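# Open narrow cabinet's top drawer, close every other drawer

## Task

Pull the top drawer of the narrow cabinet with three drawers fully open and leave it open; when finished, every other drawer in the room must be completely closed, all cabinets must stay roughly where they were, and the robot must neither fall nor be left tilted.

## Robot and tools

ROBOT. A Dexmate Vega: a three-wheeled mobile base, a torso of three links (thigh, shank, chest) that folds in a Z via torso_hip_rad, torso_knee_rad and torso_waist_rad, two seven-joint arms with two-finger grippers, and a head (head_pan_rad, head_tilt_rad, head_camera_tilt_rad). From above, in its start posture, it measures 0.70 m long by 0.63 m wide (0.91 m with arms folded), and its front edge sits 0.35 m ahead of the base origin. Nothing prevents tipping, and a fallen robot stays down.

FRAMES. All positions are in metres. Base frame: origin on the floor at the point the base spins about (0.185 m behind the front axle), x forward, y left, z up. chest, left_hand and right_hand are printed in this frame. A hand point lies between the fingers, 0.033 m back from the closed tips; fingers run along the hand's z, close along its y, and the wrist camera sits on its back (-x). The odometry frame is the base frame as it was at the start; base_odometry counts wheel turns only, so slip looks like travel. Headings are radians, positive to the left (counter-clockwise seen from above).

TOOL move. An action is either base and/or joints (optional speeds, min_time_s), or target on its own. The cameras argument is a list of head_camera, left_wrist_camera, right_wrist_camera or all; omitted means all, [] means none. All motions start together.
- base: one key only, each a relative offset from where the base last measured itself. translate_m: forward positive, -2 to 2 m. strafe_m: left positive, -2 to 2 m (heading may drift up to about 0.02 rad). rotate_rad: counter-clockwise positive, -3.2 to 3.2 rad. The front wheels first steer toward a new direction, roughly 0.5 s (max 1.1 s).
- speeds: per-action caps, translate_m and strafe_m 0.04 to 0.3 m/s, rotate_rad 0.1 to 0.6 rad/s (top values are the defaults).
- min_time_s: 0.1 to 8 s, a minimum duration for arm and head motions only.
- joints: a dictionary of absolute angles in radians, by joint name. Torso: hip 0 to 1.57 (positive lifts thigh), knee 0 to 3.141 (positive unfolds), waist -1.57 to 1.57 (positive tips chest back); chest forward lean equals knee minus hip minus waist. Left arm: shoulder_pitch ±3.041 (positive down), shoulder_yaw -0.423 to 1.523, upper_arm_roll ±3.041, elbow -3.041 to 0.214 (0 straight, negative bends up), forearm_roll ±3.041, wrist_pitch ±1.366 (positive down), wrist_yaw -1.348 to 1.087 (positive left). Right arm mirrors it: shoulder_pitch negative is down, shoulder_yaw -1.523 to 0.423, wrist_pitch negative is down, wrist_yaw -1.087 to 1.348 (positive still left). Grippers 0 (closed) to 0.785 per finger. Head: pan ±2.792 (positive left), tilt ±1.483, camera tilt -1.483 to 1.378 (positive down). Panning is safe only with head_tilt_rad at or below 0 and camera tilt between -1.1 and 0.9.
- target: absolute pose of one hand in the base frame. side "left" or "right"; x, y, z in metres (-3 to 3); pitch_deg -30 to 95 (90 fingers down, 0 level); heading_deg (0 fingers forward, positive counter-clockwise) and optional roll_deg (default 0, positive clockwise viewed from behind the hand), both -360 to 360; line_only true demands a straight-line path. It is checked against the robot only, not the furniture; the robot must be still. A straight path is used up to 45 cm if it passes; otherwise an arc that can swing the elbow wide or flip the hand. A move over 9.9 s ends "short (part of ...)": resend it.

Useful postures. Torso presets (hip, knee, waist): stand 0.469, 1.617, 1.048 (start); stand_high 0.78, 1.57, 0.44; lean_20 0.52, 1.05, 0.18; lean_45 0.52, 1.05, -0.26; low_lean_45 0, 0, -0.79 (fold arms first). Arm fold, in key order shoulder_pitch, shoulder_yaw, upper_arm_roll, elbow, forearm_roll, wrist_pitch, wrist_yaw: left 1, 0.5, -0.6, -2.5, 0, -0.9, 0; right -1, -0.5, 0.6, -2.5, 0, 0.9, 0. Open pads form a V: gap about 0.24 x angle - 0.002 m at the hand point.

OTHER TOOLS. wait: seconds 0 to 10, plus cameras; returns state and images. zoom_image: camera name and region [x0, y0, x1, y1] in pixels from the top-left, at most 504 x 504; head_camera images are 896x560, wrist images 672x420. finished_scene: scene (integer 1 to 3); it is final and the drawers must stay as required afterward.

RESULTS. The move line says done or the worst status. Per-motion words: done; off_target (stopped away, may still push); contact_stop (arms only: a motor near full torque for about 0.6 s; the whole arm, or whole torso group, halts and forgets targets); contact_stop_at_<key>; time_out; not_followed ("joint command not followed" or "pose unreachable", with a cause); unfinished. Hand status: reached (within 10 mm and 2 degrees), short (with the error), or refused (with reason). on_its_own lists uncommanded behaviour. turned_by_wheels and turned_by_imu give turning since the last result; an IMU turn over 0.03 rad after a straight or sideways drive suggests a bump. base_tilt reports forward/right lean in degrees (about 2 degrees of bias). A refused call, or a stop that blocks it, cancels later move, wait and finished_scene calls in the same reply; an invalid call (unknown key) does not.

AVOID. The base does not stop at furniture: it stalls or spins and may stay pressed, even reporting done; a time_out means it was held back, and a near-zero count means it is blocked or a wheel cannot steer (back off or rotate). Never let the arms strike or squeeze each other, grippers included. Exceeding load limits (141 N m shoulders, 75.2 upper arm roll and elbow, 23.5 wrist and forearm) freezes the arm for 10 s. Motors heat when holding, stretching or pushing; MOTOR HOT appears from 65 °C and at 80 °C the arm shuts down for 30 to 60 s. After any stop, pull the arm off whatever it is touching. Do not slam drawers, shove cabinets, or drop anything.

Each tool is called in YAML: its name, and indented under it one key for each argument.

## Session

move:

Scene clock: 0.00 s.
Joint torques (N m): no reading
Motor temperatures (°C): left_arm=[31 31 31 26 40 35 41] | right_arm=[30 27 32 31 36 36 33]
base_odometry: x=+0.000 y=+0.000 heading=+0.000
turned_by_wheels: +0.000
turned_by_imu: +0.000
base_tilt: forward=+0.1 right=+0.7
base_status: not commanded
joint_positions: torso_hip_rad=+0.469 torso_knee_rad=+1.617 torso_waist_rad=+1.048 left_shoulder_pitch_rad=+2.189 left_shoulder_yaw_rad=-0.007 left_upper_arm_roll_rad=+0.016 left_elbow_rad=-1.090 left_forearm_roll_rad=+0.013 left_wrist_pitch_rad=-0.515 left_wrist_yaw_rad=+0.020 left_gripper_rad=+0.005 right_shoulder_pitch_rad=-2.209 right_shoulder_yaw_rad=-0.016 right_upper_arm_roll_rad=+0.009 right_elbow_rad=-1.106 right_forearm_roll_rad=-0.010 right_wrist_pitch_rad=+0.494 right_wrist_yaw_rad=-0.018 right_gripper_rad=+0.005 head_pan_rad=+0.000 head_tilt_rad=+0.000 head_camera_tilt_rad=+0.000
joint_status: not commanded
chest: x=-0.0111 y=+0.0000 z=+1.4155 quat_wxyz=(+0.999, +0.000, +0.050, +0.000) (m; base frame)
left_hand: x=+0.2066 y=+0.2195 z=+0.6100 quat_wxyz=(+0.429, +0.002, +0.903, +0.000) pitch_deg=+39.1 heading_deg=-0.2 roll_deg=+0.1 back=up (m; base frame)
right_hand: x=+0.1929 y=-0.2468 z=+0.6050 quat_wxyz=(+0.418, -0.007, +0.908, -0.015) pitch_deg=+40.6 heading_deg=-1.6 roll_deg=-2.5 back=up (m; base frame)
pictures: head_camera, left_wrist_camera, right_wrist_camera

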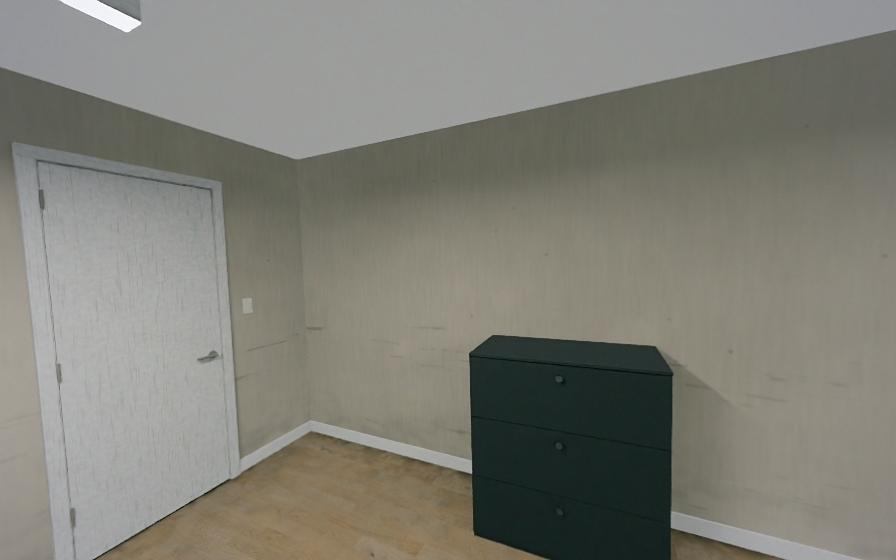

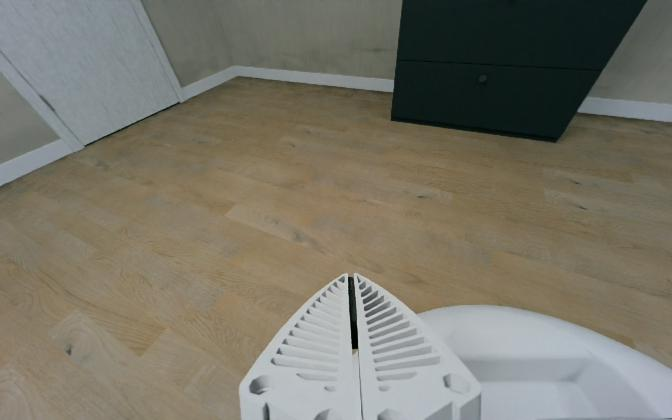

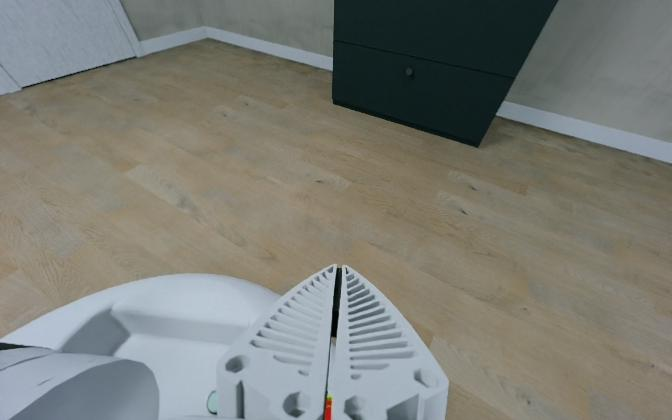

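move:
  joints: {"head_pan_rad": -1.3, "head_camera_tilt_rad": 0.3}
  cameras: ["head_camera"]

move:
  joints: {"head_pan_rad": -2.6, "head_camera_tilt_rad": 0.3}
  cameras: ["head_camera"]

move:
  joints: {"head_pan_rad": 1.4, "head_camera_tilt_rad": 0.3}
  cameras: ["head_camera"]

move:
  joints: {"head_pan_rad": 2.6, "head_camera_tilt_rad": 0.3}
  cameras: ["head_camera"]

Scene clock: 1.80 s.
Joint torques (N m): left_arm=[3.94 -0.62 -0.4 -2.74 0.13 -2.26 -0.08] | right_arm=[-4.27 -1.02 0.6 -2.14 0.06 2.36 -0.15]
move: done
base_odometry: x=+0.000 y=+0.000 heading=+0.000
turned_by_wheels: +0.000
turned_by_imu: +0.000
base_tilt: forward=+0.0 right=+0.7
base_status: not commanded
joint_positions: torso_hip_rad=+0.469 torso_knee_rad=+1.617 torso_waist_rad=+1.048 left_shoulder_pitch_rad=+2.189 left_shoulder_yaw_rad=-0.007 left_upper_arm_roll_rad=+0.016 left_elbow_rad=-1.090 left_forearm_roll_rad=+0.013 left_wrist_pitch_rad=-0.515 left_wrist_yaw_rad=+0.020 left_gripper_rad=+0.005 right_shoulder_pitch_rad=-2.209 right_shoulder_yaw_rad=-0.016 right_upper_arm_roll_rad=+0.009 right_elbow_rad=-1.106 right_forearm_roll_rad=-0.010 right_wrist_pitch_rad=+0.494 right_wrist_yaw_rad=-0.018 right_gripper_rad=+0.005 head_pan_rad=-1.300 head_tilt_rad=+0.000 head_camera_tilt_rad=+0.300
joint_status: all done
chest: x=-0.0111 y=+0.0000 z=+1.4155 quat_wxyz=(+0.999, +0.000, +0.050, +0.000)
left_hand: x=+0.2066 y=+0.2195 z=+0.6100 quat_wxyz=(+0.429, +0.002, +0.903, +0.000) pitch_deg=+39.1 heading_deg=-0.2 roll_deg=+0.1 back=up
right_hand: x=+0.1929 y=-0.2468 z=+0.6050 quat_wxyz=(+0.418, -0.007, +0.908, -0.015) pitch_deg=+40.6 heading_deg=-1.6 roll_deg=-2.5 back=up

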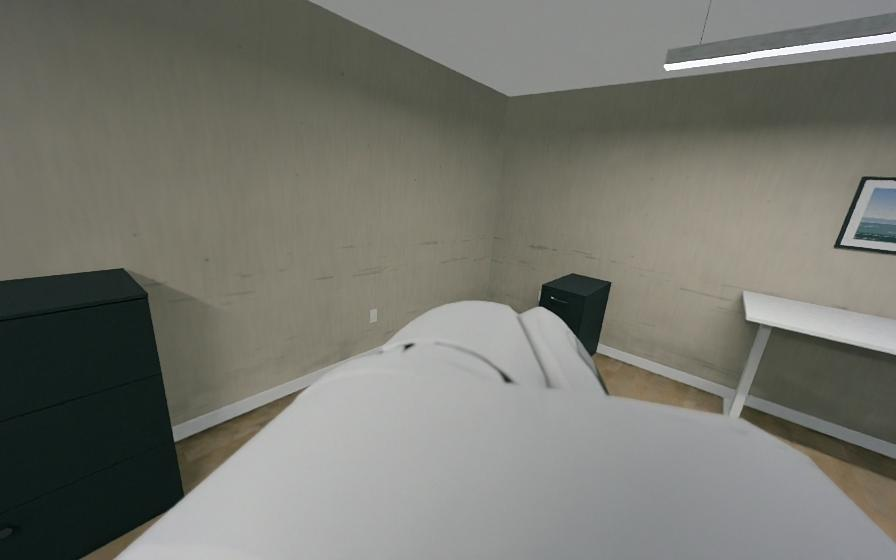

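Scene clock: 3.33 s.
Joint torques (N m): left_arm=[3.69 1.25 -0.85 -2.68 0.17 -2.19 -0.17] | right_arm=[-3.49 -1.67 0.88 -2.62 0.3 2.18 -0.11]
move: done
base_odometry: x=+0.000 y=+0.000 heading=+0.000
turned_by_wheels: +0.000
turned_by_imu: +0.000
base_tilt: forward=+0.1 right=+0.8
base_status: not commanded
joint_positions: torso_hip_rad=+0.469 torso_knee_rad=+1.617 torso_waist_rad=+1.048 left_shoulder_pitch_rad=+2.189 left_shoulder_yaw_rad=-0.007 left_upper_arm_roll_rad=+0.016 left_elbow_rad=-1.090 left_forearm_roll_rad=+0.013 left_wrist_pitch_rad=-0.515 left_wrist_yaw_rad=+0.020 left_gripper_rad=+0.005 right_shoulder_pitch_rad=-2.209 right_shoulder_yaw_rad=-0.016 right_upper_arm_roll_rad=+0.009 right_elbow_rad=-1.106 right_forearm_roll_rad=-0.010 right_wrist_pitch_rad=+0.494 right_wrist_yaw_rad=-0.018 right_gripper_rad=+0.005 head_pan_rad=-2.600 head_tilt_rad=+0.000 head_camera_tilt_rad=+0.300
joint_status: all done
chest: x=-0.0111 y=+0.0000 z=+1.4155 quat_wxyz=(+0.999, +0.000, +0.050, +0.000)
left_hand: x=+0.2066 y=+0.2195 z=+0.6100 quat_wxyz=(+0.429, +0.002, +0.903, +0.000) pitch_deg=+39.1 heading_deg=-0.2 roll_deg=+0.1 back=up
right_hand: x=+0.1929 y=-0.2468 z=+0.6050 quat_wxyz=(+0.418, -0.007, +0.908, -0.015) pitch_deg=+40.6 heading_deg=-1.6 roll_deg=-2.5 back=up

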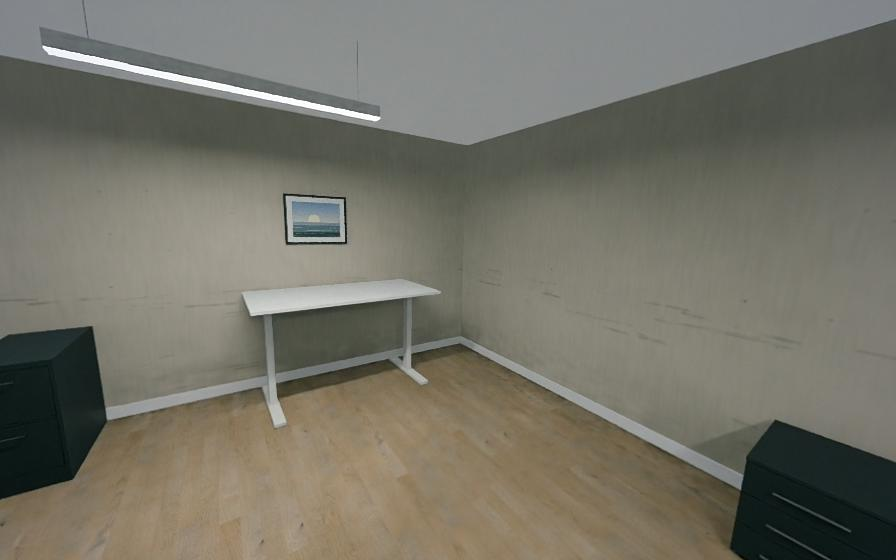

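Scene clock: 6.67 s.
Joint torques (N m): left_arm=[5.6 0.12 -0.63 -3.02 0.22 -1.94 -0.01] | right_arm=[-3.82 -1.62 0.43 -2.73 0.04 2.47 -0.1]
move: done
base_odometry: x=+0.000 y=+0.000 heading=+0.000
turned_by_wheels: +0.000
turned_by_imu: +0.000
base_tilt: forward=+0.1 right=+0.8
base_status: not commanded
joint_positions: torso_hip_rad=+0.469 torso_knee_rad=+1.617 torso_waist_rad=+1.048 left_shoulder_pitch_rad=+2.189 left_shoulder_yaw_rad=-0.007 left_upper_arm_roll_rad=+0.016 left_elbow_rad=-1.090 left_forearm_roll_rad=+0.013 left_wrist_pitch_rad=-0.515 left_wrist_yaw_rad=+0.020 left_gripper_rad=+0.005 right_shoulder_pitch_rad=-2.209 right_shoulder_yaw_rad=-0.016 right_upper_arm_roll_rad=+0.009 right_elbow_rad=-1.106 right_forearm_roll_rad=-0.010 right_wrist_pitch_rad=+0.494 right_wrist_yaw_rad=-0.018 right_gripper_rad=+0.005 head_pan_rad=+1.400 head_tilt_rad=+0.000 head_camera_tilt_rad=+0.300
joint_status: all done
chest: x=-0.0111 y=+0.0000 z=+1.4155 quat_wxyz=(+0.999, +0.000, +0.050, +0.000)
left_hand: x=+0.2066 y=+0.2195 z=+0.6100 quat_wxyz=(+0.429, +0.002, +0.903, +0.000) pitch_deg=+39.1 heading_deg=-0.2 roll_deg=+0.1 back=up
right_hand: x=+0.1929 y=-0.2468 z=+0.6050 quat_wxyz=(+0.418, -0.007, +0.908, -0.015) pitch_deg=+40.6 heading_deg=-1.6 roll_deg=-2.5 back=up

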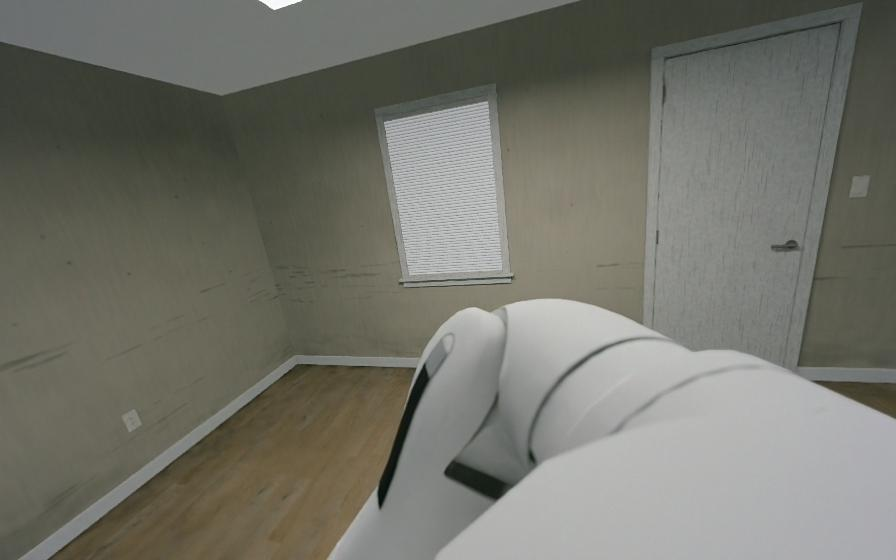

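Scene clock: 8.13 s.
Joint torques (N m): left_arm=[4.86 -0.91 -0.89 -2.54 0.23 -1.89 -0.23] | right_arm=[-5.37 -1.7 0.67 -2.56 0.18 1.95 -0.23]
move: done
base_odometry: x=+0.000 y=+0.000 heading=+0.000
turned_by_wheels: +0.000
turned_by_imu: +0.000
base_tilt: forward=+0.0 right=+0.8
base_status: not commanded
joint_positions: torso_hip_rad=+0.469 torso_knee_rad=+1.617 torso_waist_rad=+1.048 left_shoulder_pitch_rad=+2.189 left_shoulder_yaw_rad=-0.007 left_upper_arm_roll_rad=+0.016 left_elbow_rad=-1.090 left_forearm_roll_rad=+0.013 left_wrist_pitch_rad=-0.515 left_wrist_yaw_rad=+0.020 left_gripper_rad=+0.005 right_shoulder_pitch_rad=-2.209 right_shoulder_yaw_rad=-0.016 right_upper_arm_roll_rad=+0.009 right_elbow_rad=-1.106 right_forearm_roll_rad=-0.010 right_wrist_pitch_rad=+0.494 right_wrist_yaw_rad=-0.018 right_gripper_rad=+0.005 head_pan_rad=+2.600 head_tilt_rad=+0.000 head_camera_tilt_rad=+0.300
joint_status: all done
chest: x=-0.0111 y=+0.0000 z=+1.4155 quat_wxyz=(+0.999, +0.000, +0.050, +0.000)
left_hand: x=+0.2066 y=+0.2195 z=+0.6100 quat_wxyz=(+0.429, +0.002, +0.903, +0.000) pitch_deg=+39.1 heading_deg=-0.2 roll_deg=+0.1 back=up
right_hand: x=+0.1929 y=-0.2468 z=+0.6050 quat_wxyz=(+0.418, -0.007, +0.908, -0.015) pitch_deg=+40.6 heading_deg=-1.6 roll_deg=-2.5 back=up

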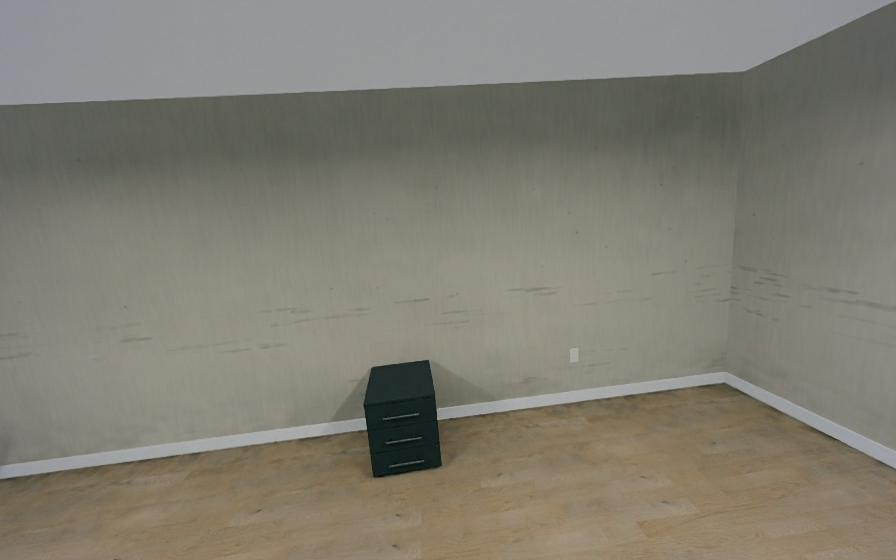

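move:
  base: {"rotate_rad": 2.73}
  joints: {"head_pan_rad": 0.0, "head_camera_tilt_rad": 0.5, "left_shoulder_pitch_rad": 1.161, "left_shoulder_yaw_rad": -0.152, "left_upper_arm_roll_rad": -0.419, "left_elbow_rad": -0.492, "left_forearm_roll_rad": -1.13, "left_wrist_pitch_rad": 0.057, "left_wrist_yaw_rad": -0.765, "left_gripper_rad": 0.3, "right_shoulder_pitch_rad": -2.5, "right_shoulder_yaw_rad": 0, "right_upper_arm_roll_rad": 0, "right_elbow_rad": -2.0, "right_forearm_roll_rad": 0, "right_wrist_pitch_rad": 0.4, "right_wrist_yaw_rad": 0}
  cameras: ["head_camera"]

Scene clock: 16.03 s.
Joint torques (N m): left_arm=[-25.68 -6.13 -1.7 -5.25 -0.15 0.03 -1.44] | right_arm=[-15.14 0.86 -4.17 -7.85 0.39 2.93 0.23]
move: done
base_odometry: x=+0.003 y=+0.000 heading=+2.738
turned_by_wheels: +2.738
turned_by_imu: +2.723
base_tilt: forward=+0.1 right=+0.8
base_status: done
joint_positions: torso_hip_rad=+0.469 torso_knee_rad=+1.617 torso_waist_rad=+1.048 left_shoulder_pitch_rad=+1.162 left_shoulder_yaw_rad=-0.152 left_upper_arm_roll_rad=-0.419 left_elbow_rad=-0.492 left_forearm_roll_rad=-1.130 left_wrist_pitch_rad=+0.057 left_wrist_yaw_rad=-0.764 left_gripper_rad=+0.300 right_shoulder_pitch_rad=-2.500 right_shoulder_yaw_rad=+0.000 right_upper_arm_roll_rad=+0.000 right_elbow_rad=-2.000 right_forearm_roll_rad=+0.000 right_wrist_pitch_rad=+0.400 right_wrist_yaw_rad=+0.000 right_gripper_rad=+0.005 head_pan_rad=+0.000 head_tilt_rad=+0.000 head_camera_tilt_rad=+0.500
joint_status: all done
chest: x=-0.0111 y=+0.0000 z=+1.4155 quat_wxyz=(+0.999, +0.000, +0.050, +0.000)
left_hand: x=+0.6897 y=+0.2095 z=+0.8440 quat_wxyz=(+0.487, -0.512, +0.513, -0.487) pitch_deg=+2.9 heading_deg=+0.0 roll_deg=-90.0
right_hand: x=+0.3521 y=-0.2297 z=+0.9310 quat_wxyz=(+0.633, +0.000, +0.774, +0.000) pitch_deg=+11.5 heading_deg=+0.0 roll_deg=+0.0 back=up

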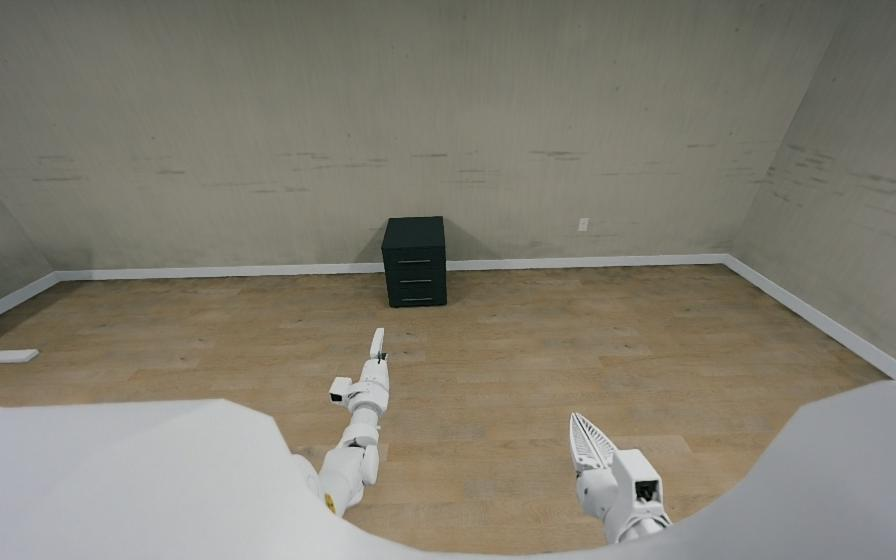

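move:
  base: {"rotate_rad": 0.043}
  cameras: []

move:
  base: {"translate_m": 1.1}
  joints: {"torso_hip_rad": 0.1, "torso_knee_rad": 0.7, "torso_waist_rad": 0.2, "head_camera_tilt_rad": 0.65}
  cameras: ["head_camera", "left_wrist_camera"]

Scene clock: 17.50 s.
Joint torques (N m): left_arm=[-24.69 -2.98 -2.21 -5.24 -0.21 -0.6 -1.61] | right_arm=[-15.51 -0.2 -3.84 -6.68 0.35 3.12 0.26]
move: done
base_odometry: x=+0.003 y=+0.000 heading=+2.781
turned_by_wheels: +0.043
turned_by_imu: +0.043
base_tilt: forward=+0.0 right=+0.8
base_status: done
joint_positions: torso_hip_rad=+0.469 torso_knee_rad=+1.617 torso_waist_rad=+1.048 left_shoulder_pitch_rad=+1.161 left_shoulder_yaw_rad=-0.152 left_upper_arm_roll_rad=-0.419 left_elbow_rad=-0.492 left_forearm_roll_rad=-1.130 left_wrist_pitch_rad=+0.057 left_wrist_yaw_rad=-0.765 left_gripper_rad=+0.300 right_shoulder_pitch_rad=-2.500 right_shoulder_yaw_rad=+0.000 right_upper_arm_roll_rad=+0.000 right_elbow_rad=-2.000 right_forearm_roll_rad=+0.000 right_wrist_pitch_rad=+0.400 right_wrist_yaw_rad=+0.000 right_gripper_rad=+0.005 head_pan_rad=+0.000 head_tilt_rad=+0.000 head_camera_tilt_rad=+0.500
joint_status: not commanded
chest: x=-0.0111 y=+0.0000 z=+1.4155 quat_wxyz=(+0.999, +0.000, +0.050, +0.000)
left_hand: x=+0.6898 y=+0.2095 z=+0.8442 quat_wxyz=(+0.487, -0.512, +0.512, -0.488) pitch_deg=+2.8 heading_deg=+0.0 roll_deg=+90.0
right_hand: x=+0.3521 y=-0.2297 z=+0.9310 quat_wxyz=(+0.633, +0.000, +0.774, +0.000) pitch_deg=+11.5 heading_deg=+0.0 roll_deg=+0.0 back=up

Scene clock: 22.90 s.
Joint torques (N m): left_arm=[-14.7 -2.81 -1.44 -3.76 -0.35 -0.09 -1.26] | right_arm=[-20.55 0.36 -3.67 -5.55 0.23 1.91 0.32]
move: done
base_odometry: x=-1.027 y=+0.386 heading=+2.782
turned_by_wheels: +0.001
turned_by_imu: +0.000
base_tilt: forward=+0.0 right=+0.7
base_status: done
joint_positions: torso_hip_rad=+0.100 torso_knee_rad=+0.700 torso_waist_rad=+0.200 left_shoulder_pitch_rad=+1.161 left_shoulder_yaw_rad=-0.152 left_upper_arm_roll_rad=-0.419 left_elbow_rad=-0.492 left_forearm_roll_rad=-1.130 left_wrist_pitch_rad=+0.057 left_wrist_yaw_rad=-0.765 left_gripper_rad=+0.300 right_shoulder_pitch_rad=-2.500 right_shoulder_yaw_rad=+0.000 right_upper_arm_roll_rad=+0.000 right_elbow_rad=-2.000 right_forearm_roll_rad=+0.000 right_wrist_pitch_rad=+0.400 right_wrist_yaw_rad=+0.000 right_gripper_rad=+0.005 head_pan_rad=+0.000 head_tilt_rad=+0.000 head_camera_tilt_rad=+0.650
joint_status: all done
chest: x=-0.0110 y=+0.0000 z=+1.1678 quat_wxyz=(+0.980, +0.000, +0.199, +0.000)
left_hand: x=+0.4898 y=+0.2094 z=+0.4148 quat_wxyz=(+0.405, -0.579, +0.579, -0.406) pitch_deg=+20.0 heading_deg=+0.0 roll_deg=+90.0
right_hand: x=+0.1928 y=-0.2297 z=+0.5976 quat_wxyz=(+0.510, +0.000, +0.860, +0.000) pitch_deg=+28.7 heading_deg=+0.0 roll_deg=+0.0 back=up

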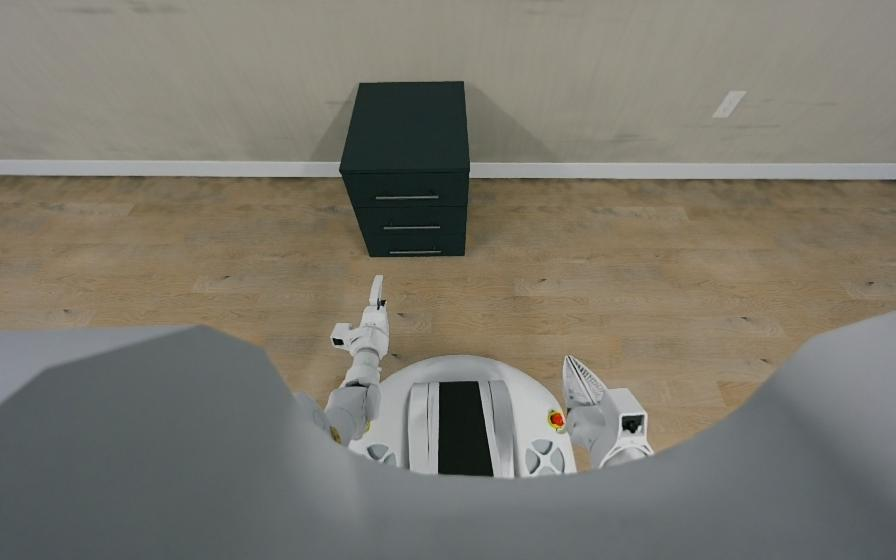

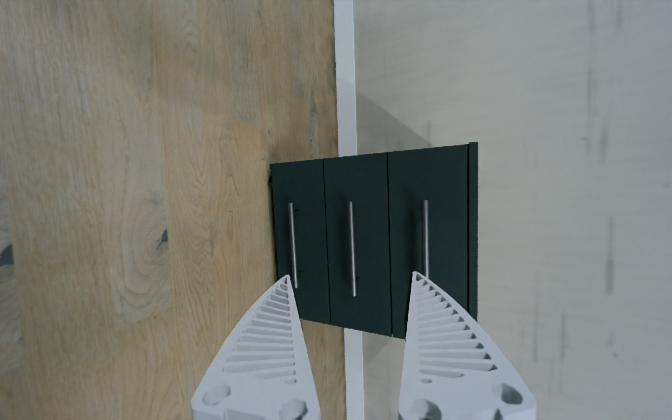

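move:
  base: {"translate_m": 0.22}
  cameras: ["head_camera", "left_wrist_camera"]

Scene clock: 25.97 s.
Joint torques (N m): left_arm=[-13.9 -2.14 -2.23 -2.73 -0.18 0.05 -1.3] | right_arm=[-21.7 0.28 -3.62 -4.5 0.32 2.66 0.2]
move: done
base_odometry: x=-1.233 y=+0.464 heading=+2.783
turned_by_wheels: +0.001
turned_by_imu: +0.001
base_tilt: forward=+0.0 right=+0.8
base_status: done
joint_positions: torso_hip_rad=+0.100 torso_knee_rad=+0.700 torso_waist_rad=+0.200 left_shoulder_pitch_rad=+1.161 left_shoulder_yaw_rad=-0.152 left_upper_arm_roll_rad=-0.419 left_elbow_rad=-0.492 left_forearm_roll_rad=-1.130 left_wrist_pitch_rad=+0.057 left_wrist_yaw_rad=-0.765 left_gripper_rad=+0.300 right_shoulder_pitch_rad=-2.500 right_shoulder_yaw_rad=+0.000 right_upper_arm_roll_rad=+0.000 right_elbow_rad=-2.000 right_forearm_roll_rad=+0.000 right_wrist_pitch_rad=+0.400 right_wrist_yaw_rad=+0.000 right_gripper_rad=+0.005 head_pan_rad=+0.000 head_tilt_rad=+0.000 head_camera_tilt_rad=+0.650
joint_status: not commanded
chest: x=-0.0110 y=+0.0000 z=+1.1677 quat_wxyz=(+0.980, +0.000, +0.199, +0.000)
left_hand: x=+0.4898 y=+0.2094 z=+0.4148 quat_wxyz=(+0.405, -0.579, +0.579, -0.406) pitch_deg=+20.0 heading_deg=+0.0 roll_deg=+90.0
right_hand: x=+0.1928 y=-0.2297 z=+0.5976 quat_wxyz=(+0.510, +0.000, +0.860, +0.000) pitch_deg=+28.7 heading_deg=+0.0 roll_deg=+0.0 back=up

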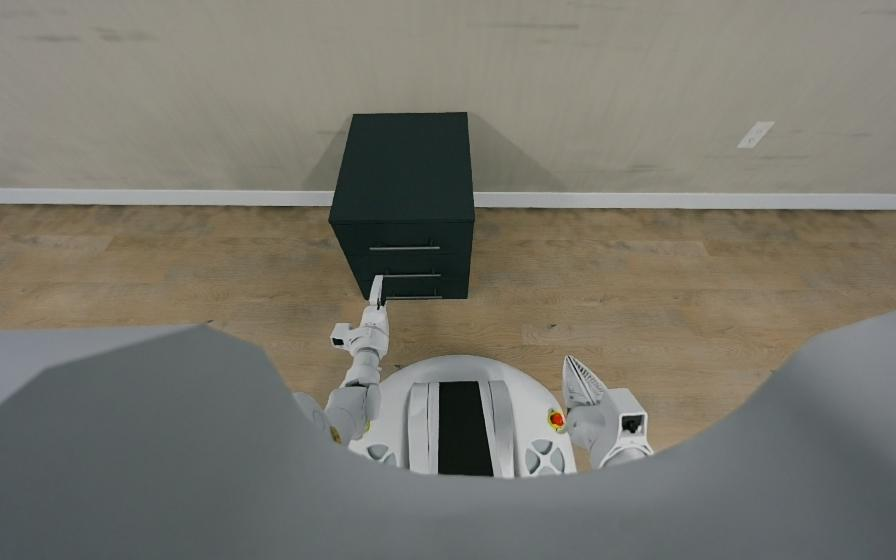

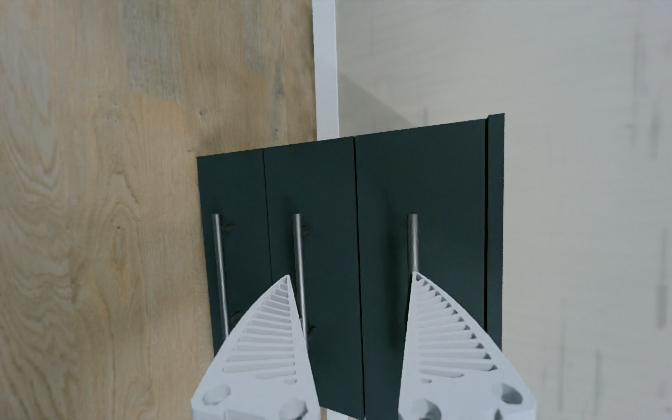

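move:
  target: {"side": "left", "x": 0.49, "y": 0.165, "z": 0.435, "pitch_deg": 20, "heading_deg": 0, "roll_deg": 90}
  cameras: []

move:
  base: {"translate_m": 0.085}
  speeds: {"translate_m": 0.15}
  cameras: ["head_camera", "left_wrist_camera"]

Scene clock: 27.23 s.
Joint torques (N m): left_arm=[-13.37 -3.96 -2.05 -2.7 -0.25 -0.23 -1.22] | right_arm=[-21.07 0.78 -3.64 -5.14 0.22 3.08 0.29]
move: refused
base_odometry: x=-1.233 y=+0.464 heading=+2.783
turned_by_wheels: +0.000
turned_by_imu: +0.000
base_tilt: forward=+0.1 right=+0.8
base_status: not commanded
joint_positions: torso_hip_rad=+0.100 torso_knee_rad=+0.700 torso_waist_rad=+0.200 left_shoulder_pitch_rad=+1.161 left_shoulder_yaw_rad=-0.152 left_upper_arm_roll_rad=-0.419 left_elbow_rad=-0.492 left_forearm_roll_rad=-1.130 left_wrist_pitch_rad=+0.057 left_wrist_yaw_rad=-0.765 left_gripper_rad=+0.300 right_shoulder_pitch_rad=-2.500 right_shoulder_yaw_rad=+0.000 right_upper_arm_roll_rad=+0.000 right_elbow_rad=-2.000 right_forearm_roll_rad=+0.000 right_wrist_pitch_rad=+0.400 right_wrist_yaw_rad=+0.000 right_gripper_rad=+0.005 head_pan_rad=+0.000 head_tilt_rad=+0.000 head_camera_tilt_rad=+0.650
joint_status: not commanded
chest: x=-0.0110 y=+0.0000 z=+1.1677 quat_wxyz=(+0.980, +0.000, +0.199, +0.000)
left_hand: x=+0.4898 y=+0.2094 z=+0.4148 quat_wxyz=(+0.405, -0.579, +0.579, -0.406) pitch_deg=+20.0 heading_deg=+0.0 roll_deg=+90.0
left_hand_status: refused: the best posture that gets there brings the left wrist within 2.2 cm of the torso (limit 2.6). Nothing moved.
right_hand: x=+0.1928 y=-0.2297 z=+0.5976 quat_wxyz=(+0.510, +0.000, +0.860, +0.000) pitch_deg=+28.7 heading_deg=+0.0 roll_deg=+0.0 back=up

not run: a stop came earlier in this reply.

move:
  target: {"side": "left", "x": 0.5, "y": 0.195, "z": 0.435, "pitch_deg": 20, "heading_deg": 0, "roll_deg": 90}
  cameras: []

move:
  base: {"translate_m": 0.08}
  speeds: {"translate_m": 0.15}
  cameras: ["head_camera", "left_wrist_camera"]

Scene clock: 30.10 s.
Joint torques (N m): left_arm=[-5.22 -6.43 3.61 -4.79 -0.15 0.4 -1.14] | right_arm=[-21.2 1.91 -3.94 -5.33 0.52 2.61 0.14]
move: done
base_odometry: x=-1.233 y=+0.464 heading=+2.783
turned_by_wheels: +0.000
turned_by_imu: +0.000
base_tilt: forward=+0.0 right=+0.8
base_status: not commanded
joint_positions: torso_hip_rad=+0.100 torso_knee_rad=+0.700 torso_waist_rad=+0.200 left_shoulder_pitch_rad=+1.282 left_shoulder_yaw_rad=-0.236 left_upper_arm_roll_rad=-0.386 left_elbow_rad=-0.791 left_forearm_roll_rad=-1.131 left_wrist_pitch_rad=+0.096 left_wrist_yaw_rad=-0.610 left_gripper_rad=+0.300 right_shoulder_pitch_rad=-2.500 right_shoulder_yaw_rad=+0.000 right_upper_arm_roll_rad=+0.000 right_elbow_rad=-2.000 right_forearm_roll_rad=+0.000 right_wrist_pitch_rad=+0.400 right_wrist_yaw_rad=+0.000 right_gripper_rad=+0.005 head_pan_rad=+0.000 head_tilt_rad=+0.000 head_camera_tilt_rad=+0.650
joint_status: not commanded
chest: x=-0.0110 y=+0.0000 z=+1.1677 quat_wxyz=(+0.980, +0.000, +0.199, +0.000)
left_hand: x=+0.4999 y=+0.1953 z=+0.4346 quat_wxyz=(+0.406, -0.579, +0.579, -0.405) pitch_deg=+20.0 heading_deg=+0.0 roll_deg=-90.0
left_hand_status: reached (straight line, planned for 1.3 s): 1 mm and 0.0 deg off.
right_hand: x=+0.1928 y=-0.2297 z=+0.5976 quat_wxyz=(+0.510, +0.000, +0.860, +0.000) pitch_deg=+28.7 heading_deg=+0.0 roll_deg=+0.0 back=up

Scene clock: 31.67 s.
Joint torques (N m): left_arm=[-5.22 -5.29 3.73 -3 -0.21 0.63 -0.97] | right_arm=[-20.73 -0.03 -3.46 -5.32 0.36 3.1 0.11]
move: done
base_odometry: x=-1.308 y=+0.492 heading=+2.784
turned_by_wheels: +0.001
turned_by_imu: +0.001
base_tilt: forward=+0.1 right=+0.8
base_status: done
joint_positions: torso_hip_rad=+0.100 torso_knee_rad=+0.700 torso_waist_rad=+0.200 left_shoulder_pitch_rad=+1.283 left_shoulder_yaw_rad=-0.237 left_upper_arm_roll_rad=-0.386 left_elbow_rad=-0.794 left_forearm_roll_rad=-1.131 left_wrist_pitch_rad=+0.096 left_wrist_yaw_rad=-0.608 left_gripper_rad=+0.300 right_shoulder_pitch_rad=-2.500 right_shoulder_yaw_rad=+0.000 right_upper_arm_roll_rad=+0.000 right_elbow_rad=-2.000 right_forearm_roll_rad=+0.000 right_wrist_pitch_rad=+0.400 right_wrist_yaw_rad=+0.000 right_gripper_rad=+0.005 head_pan_rad=+0.000 head_tilt_rad=+0.000 head_camera_tilt_rad=+0.650
joint_status: not commanded
chest: x=-0.0110 y=+0.0000 z=+1.1677 quat_wxyz=(+0.980, +0.000, +0.199, +0.000)
left_hand: x=+0.5000 y=+0.1952 z=+0.4350 quat_wxyz=(+0.406, -0.579, +0.579, -0.405) pitch_deg=+20.0 heading_deg=+0.0 roll_deg=-90.0
right_hand: x=+0.1928 y=-0.2297 z=+0.5976 quat_wxyz=(+0.510, +0.000, +0.860, +0.000) pitch_deg=+28.7 heading_deg=+0.0 roll_deg=+0.0 back=up

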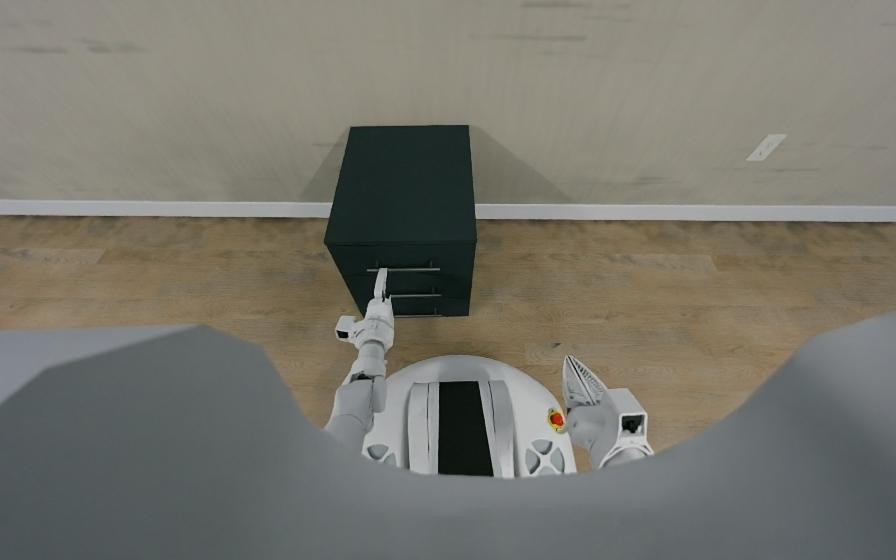

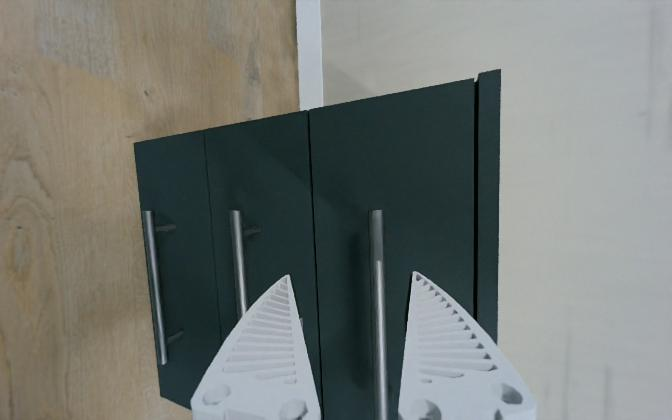

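move:
  base: {"translate_m": 0.032}
  speeds: {"translate_m": 0.08}
  cameras: ["left_wrist_camera"]

Scene clock: 33.47 s.
Joint torques (N m): left_arm=[-6.44 -3.82 3.87 -3.72 -0.48 -0.18 -0.84] | right_arm=[-20.12 -0.9 -3.47 -5.33 0.23 2.46 0.23]
move: done
base_odometry: x=-1.337 y=+0.503 heading=+2.785
turned_by_wheels: +0.001
turned_by_imu: +0.001
base_tilt: forward=+0.1 right=+0.8
base_status: done
joint_positions: torso_hip_rad=+0.100 torso_knee_rad=+0.700 torso_waist_rad=+0.200 left_shoulder_pitch_rad=+1.283 left_shoulder_yaw_rad=-0.237 left_upper_arm_roll_rad=-0.386 left_elbow_rad=-0.795 left_forearm_roll_rad=-1.131 left_wrist_pitch_rad=+0.096 left_wrist_yaw_rad=-0.608 left_gripper_rad=+0.300 right_shoulder_pitch_rad=-2.500 right_shoulder_yaw_rad=+0.000 right_upper_arm_roll_rad=+0.000 right_elbow_rad=-2.000 right_forearm_roll_rad=+0.000 right_wrist_pitch_rad=+0.400 right_wrist_yaw_rad=+0.000 right_gripper_rad=+0.005 head_pan_rad=+0.000 head_tilt_rad=+0.000 head_camera_tilt_rad=+0.650
joint_status: not commanded
chest: x=-0.0110 y=+0.0000 z=+1.1677 quat_wxyz=(+0.980, +0.000, +0.199, +0.000)
left_hand: x=+0.5000 y=+0.1952 z=+0.4350 quat_wxyz=(+0.406, -0.579, +0.579, -0.405) pitch_deg=+20.0 heading_deg=+0.0 roll_deg=-90.0
right_hand: x=+0.1928 y=-0.2297 z=+0.5976 quat_wxyz=(+0.510, +0.000, +0.860, +0.000) pitch_deg=+28.7 heading_deg=+0.0 roll_deg=+0.0 back=up

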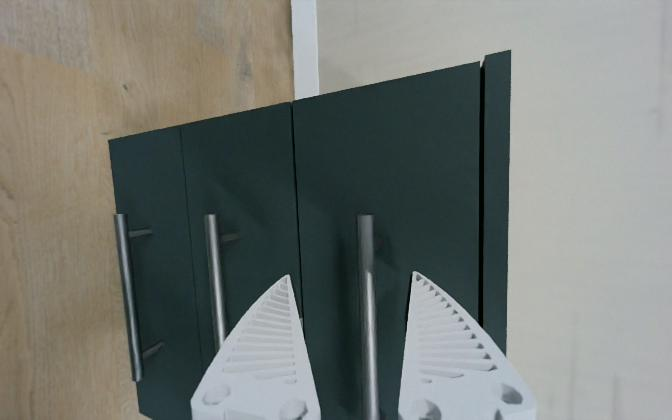

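move:
  base: {"translate_m": 0.009}
  speeds: {"translate_m": 0.06}
  cameras: ["left_wrist_camera"]

move:
  joints: {"left_gripper_rad": 0.0}
  cameras: ["left_wrist_camera"]

Scene clock: 34.40 s.
Joint torques (N m): left_arm=[-4.34 -4.89 3.39 -4.81 -0.08 0.13 -1.09] | right_arm=[-20.53 -1.75 -3.63 -3.95 0.37 2.18 0.22]
move: done
base_odometry: x=-1.346 y=+0.506 heading=+2.785
turned_by_wheels: +0.001
turned_by_imu: +0.001
base_tilt: forward=+0.0 right=+0.8
base_status: done
joint_positions: torso_hip_rad=+0.100 torso_knee_rad=+0.700 torso_waist_rad=+0.200 left_shoulder_pitch_rad=+1.283 left_shoulder_yaw_rad=-0.237 left_upper_arm_roll_rad=-0.386 left_elbow_rad=-0.795 left_forearm_roll_rad=-1.131 left_wrist_pitch_rad=+0.096 left_wrist_yaw_rad=-0.608 left_gripper_rad=+0.300 right_shoulder_pitch_rad=-2.500 right_shoulder_yaw_rad=+0.000 right_upper_arm_roll_rad=+0.000 right_elbow_rad=-2.000 right_forearm_roll_rad=+0.000 right_wrist_pitch_rad=+0.400 right_wrist_yaw_rad=+0.000 right_gripper_rad=+0.005 head_pan_rad=+0.000 head_tilt_rad=+0.000 head_camera_tilt_rad=+0.650
joint_status: not commanded
chest: x=-0.0110 y=+0.0000 z=+1.1677 quat_wxyz=(+0.980, +0.000, +0.199, +0.000)
left_hand: x=+0.5000 y=+0.1952 z=+0.4349 quat_wxyz=(+0.406, -0.579, +0.579, -0.405) pitch_deg=+20.0 heading_deg=+0.0 roll_deg=-90.0
right_hand: x=+0.1928 y=-0.2297 z=+0.5976 quat_wxyz=(+0.510, +0.000, +0.860, +0.000) pitch_deg=+28.7 heading_deg=+0.0 roll_deg=+0.0 back=up

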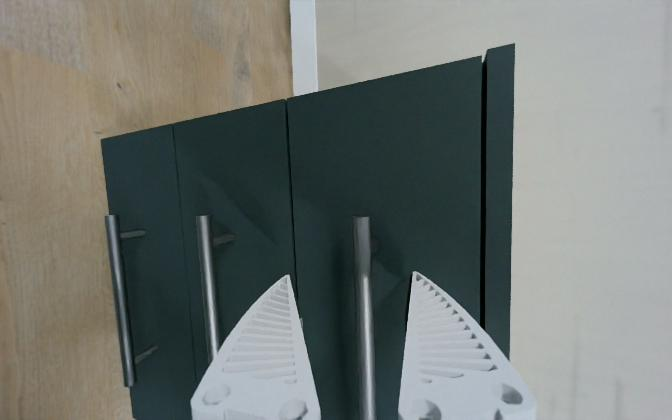

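Scene clock: 35.23 s.
Joint torques (N m): left_arm=[0.04 -5.2 1.47 0.6 0.08 -0.83 1.21] | right_arm=[-21.17 -0.36 -3.72 -5.22 0.32 2.76 0.21]
move: done
base_odometry: x=-1.346 y=+0.506 heading=+2.785
turned_by_wheels: +0.000
turned_by_imu: +0.000
base_tilt: forward=+0.0 right=+0.7
base_status: not commanded
joint_positions: torso_hip_rad=+0.100 torso_knee_rad=+0.700 torso_waist_rad=+0.200 left_shoulder_pitch_rad=+1.283 left_shoulder_yaw_rad=-0.237 left_upper_arm_roll_rad=-0.385 left_elbow_rad=-0.795 left_forearm_roll_rad=-1.131 left_wrist_pitch_rad=+0.096 left_wrist_yaw_rad=-0.609 left_gripper_rad=+0.000 right_shoulder_pitch_rad=-2.500 right_shoulder_yaw_rad=+0.000 right_upper_arm_roll_rad=+0.000 right_elbow_rad=-2.000 right_forearm_roll_rad=+0.000 right_wrist_pitch_rad=+0.400 right_wrist_yaw_rad=+0.000 right_gripper_rad=+0.005 head_pan_rad=+0.000 head_tilt_rad=+0.000 head_camera_tilt_rad=+0.650
joint_status: all done
chest: x=-0.0111 y=+0.0000 z=+1.1678 quat_wxyz=(+0.980, +0.000, +0.199, +0.000)
left_hand: x=+0.5004 y=+0.1952 z=+0.4357 quat_wxyz=(+0.406, -0.579, +0.579, -0.406) pitch_deg=+19.9 heading_deg=+0.0 roll_deg=-90.0
right_hand: x=+0.1928 y=-0.2297 z=+0.5977 quat_wxyz=(+0.510, +0.000, +0.860, +0.000) pitch_deg=+28.7 heading_deg=+0.0 roll_deg=+0.0 back=up

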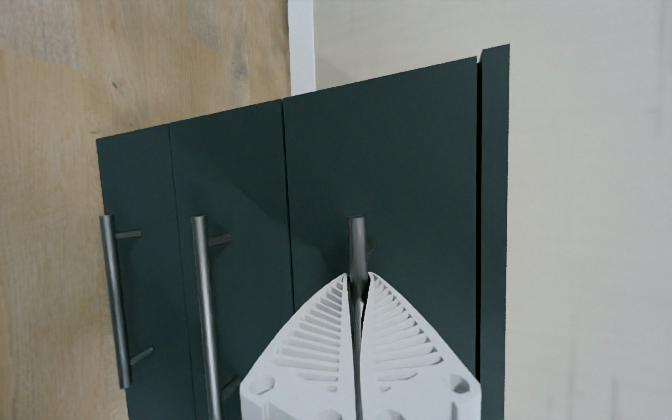

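move:
  base: {"translate_m": -0.32}
  speeds: {"translate_m": 0.1}
  cameras: ["head_camera", "left_wrist_camera"]

Scene clock: 39.70 s.
Joint torques (N m): left_arm=[2.19 -3.7 1.74 1.66 0.87 0.93 1.68] | right_arm=[-20.45 -0.52 -4.02 -5.65 0.41 3 0.21]
move: done
base_odometry: x=-1.046 y=+0.395 heading=+2.786
turned_by_wheels: +0.001
turned_by_imu: +0.003
base_tilt: forward=+0.0 right=+0.8
base_status: done
joint_positions: torso_hip_rad=+0.100 torso_knee_rad=+0.700 torso_waist_rad=+0.200 left_shoulder_pitch_rad=+1.283 left_shoulder_yaw_rad=-0.237 left_upper_arm_roll_rad=-0.385 left_elbow_rad=-0.795 left_forearm_roll_rad=-1.131 left_wrist_pitch_rad=+0.096 left_wrist_yaw_rad=-0.609 left_gripper_rad=+0.000 right_shoulder_pitch_rad=-2.500 right_shoulder_yaw_rad=+0.000 right_upper_arm_roll_rad=+0.000 right_elbow_rad=-2.000 right_forearm_roll_rad=+0.000 right_wrist_pitch_rad=+0.400 right_wrist_yaw_rad=+0.000 right_gripper_rad=+0.005 head_pan_rad=+0.000 head_tilt_rad=+0.000 head_camera_tilt_rad=+0.650
joint_status: not commanded
chest: x=-0.0112 y=+0.0000 z=+1.1678 quat_wxyz=(+0.980, +0.000, +0.199, +0.000)
left_hand: x=+0.5005 y=+0.1953 z=+0.4359 quat_wxyz=(+0.406, -0.579, +0.579, -0.406) pitch_deg=+19.9 heading_deg=+0.0 roll_deg=-90.0
right_hand: x=+0.1928 y=-0.2297 z=+0.5977 quat_wxyz=(+0.510, +0.000, +0.860, +0.000) pitch_deg=+28.6 heading_deg=+0.0 roll_deg=+0.0 back=up

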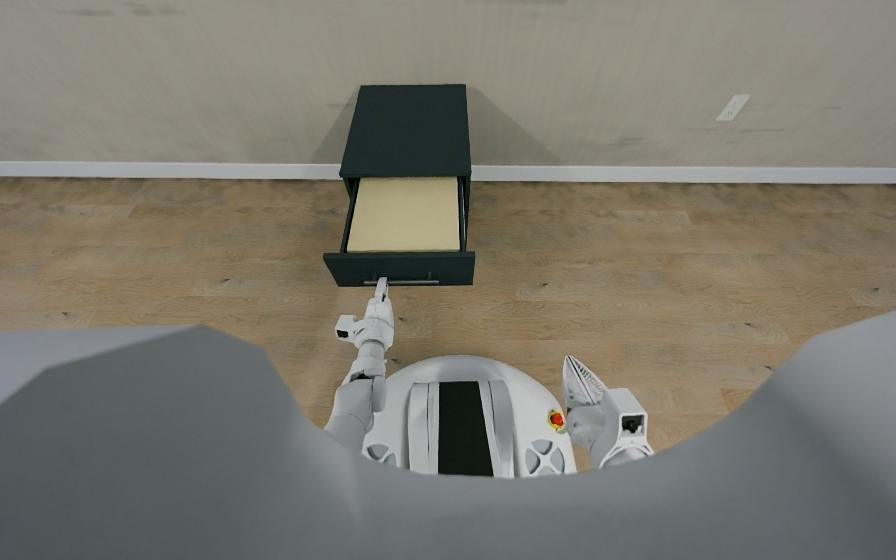

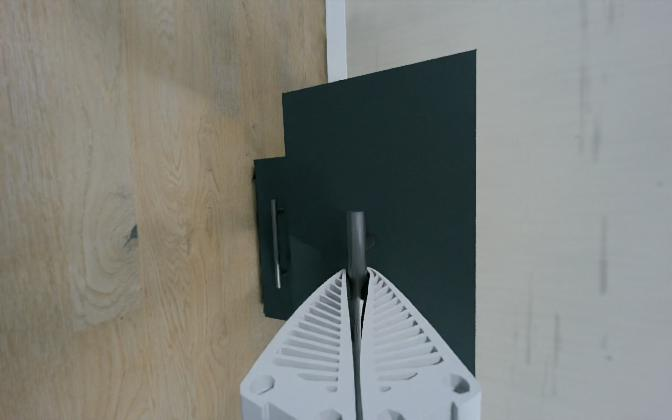

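move:
  base: {"translate_m": -0.06}
  speeds: {"translate_m": 0.04}
  cameras: ["left_wrist_camera"]

Scene clock: 42.27 s.
Joint torques (N m): left_arm=[4.64 -5.27 0.11 2.67 1.12 0.43 1.78] | right_arm=[-21.34 -0.9 -4.11 -4.66 0.3 1.91 0.23]
move: done
base_odometry: x=-0.989 y=+0.375 heading=+2.787
turned_by_wheels: +0.001
turned_by_imu: +0.001
base_tilt: forward=+0.0 right=+0.8
base_status: done
joint_positions: torso_hip_rad=+0.100 torso_knee_rad=+0.700 torso_waist_rad=+0.200 left_shoulder_pitch_rad=+1.283 left_shoulder_yaw_rad=-0.237 left_upper_arm_roll_rad=-0.385 left_elbow_rad=-0.795 left_forearm_roll_rad=-1.131 left_wrist_pitch_rad=+0.096 left_wrist_yaw_rad=-0.609 left_gripper_rad=+0.000 right_shoulder_pitch_rad=-2.500 right_shoulder_yaw_rad=+0.000 right_upper_arm_roll_rad=+0.000 right_elbow_rad=-2.000 right_forearm_roll_rad=+0.000 right_wrist_pitch_rad=+0.400 right_wrist_yaw_rad=+0.000 right_gripper_rad=+0.005 head_pan_rad=+0.000 head_tilt_rad=+0.000 head_camera_tilt_rad=+0.650
joint_status: not commanded
chest: x=-0.0112 y=+0.0000 z=+1.1678 quat_wxyz=(+0.980, +0.000, +0.199, +0.000)
left_hand: x=+0.5007 y=+0.1953 z=+0.4361 quat_wxyz=(+0.406, -0.579, +0.579, -0.406) pitch_deg=+19.9 heading_deg=+0.0 roll_deg=-90.0
right_hand: x=+0.1928 y=-0.2297 z=+0.5977 quat_wxyz=(+0.510, +0.000, +0.860, +0.000) pitch_deg=+28.6 heading_deg=+0.0 roll_deg=+0.0 back=up

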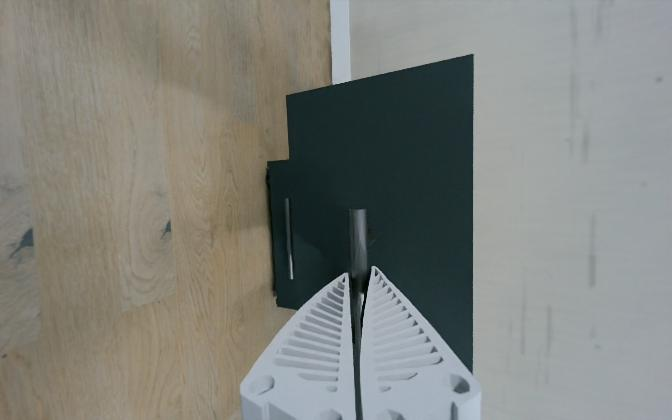

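move:
  base: {"translate_m": -0.03}
  speeds: {"translate_m": 0.04}
  cameras: ["head_camera", "left_wrist_camera"]

Scene clock: 44.07 s.
Joint torques (N m): left_arm=[-4.63 -4.15 0.71 -3.49 0.17 -0.73 -1.25] | right_arm=[-20.56 1.75 -3.67 -4.1 0.42 2.49 0.25]
move: done
base_odometry: x=-0.961 y=+0.364 heading=+2.788
turned_by_wheels: +0.001
turned_by_imu: +0.001
base_tilt: forward=+0.0 right=+0.8
base_status: done
joint_positions: torso_hip_rad=+0.100 torso_knee_rad=+0.700 torso_waist_rad=+0.200 left_shoulder_pitch_rad=+1.283 left_shoulder_yaw_rad=-0.237 left_upper_arm_roll_rad=-0.385 left_elbow_rad=-0.795 left_forearm_roll_rad=-1.131 left_wrist_pitch_rad=+0.096 left_wrist_yaw_rad=-0.608 left_gripper_rad=+0.000 right_shoulder_pitch_rad=-2.500 right_shoulder_yaw_rad=+0.000 right_upper_arm_roll_rad=+0.000 right_elbow_rad=-2.000 right_forearm_roll_rad=+0.000 right_wrist_pitch_rad=+0.400 right_wrist_yaw_rad=+0.000 right_gripper_rad=+0.005 head_pan_rad=+0.000 head_tilt_rad=+0.000 head_camera_tilt_rad=+0.650
joint_status: not commanded
chest: x=-0.0111 y=+0.0000 z=+1.1678 quat_wxyz=(+0.980, +0.000, +0.199, +0.000)
left_hand: x=+0.5000 y=+0.1950 z=+0.4351 quat_wxyz=(+0.406, -0.579, +0.579, -0.406) pitch_deg=+20.0 heading_deg=+0.0 roll_deg=-90.0
right_hand: x=+0.1928 y=-0.2297 z=+0.5977 quat_wxyz=(+0.510, +0.000, +0.860, +0.000) pitch_deg=+28.7 heading_deg=+0.0 roll_deg=+0.0 back=up

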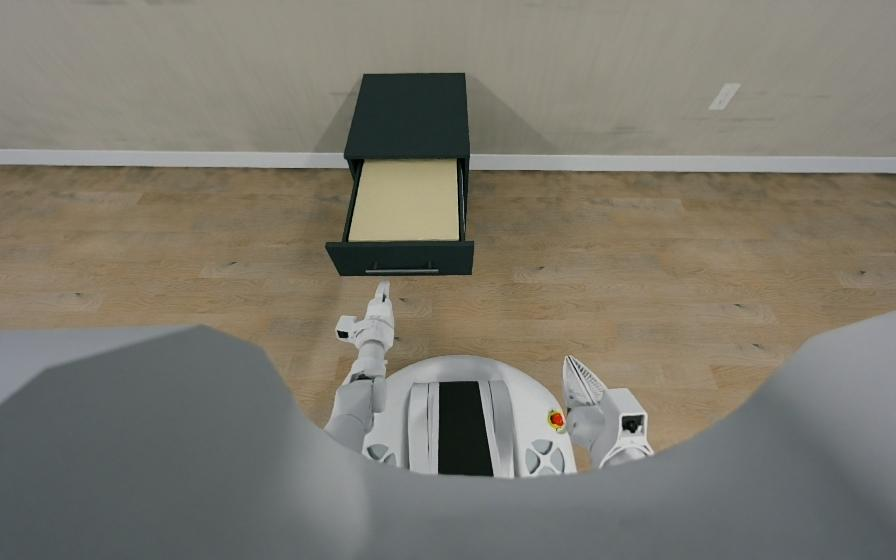

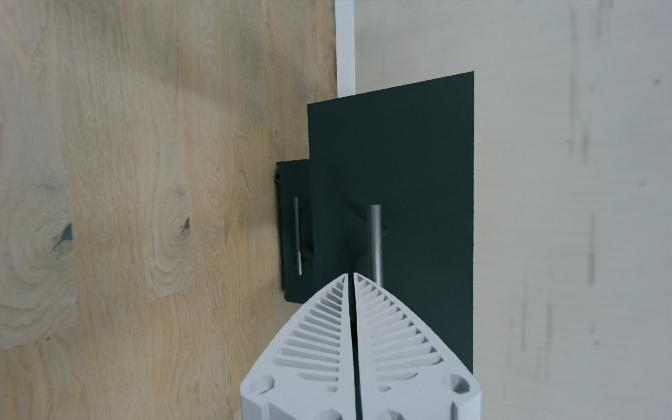

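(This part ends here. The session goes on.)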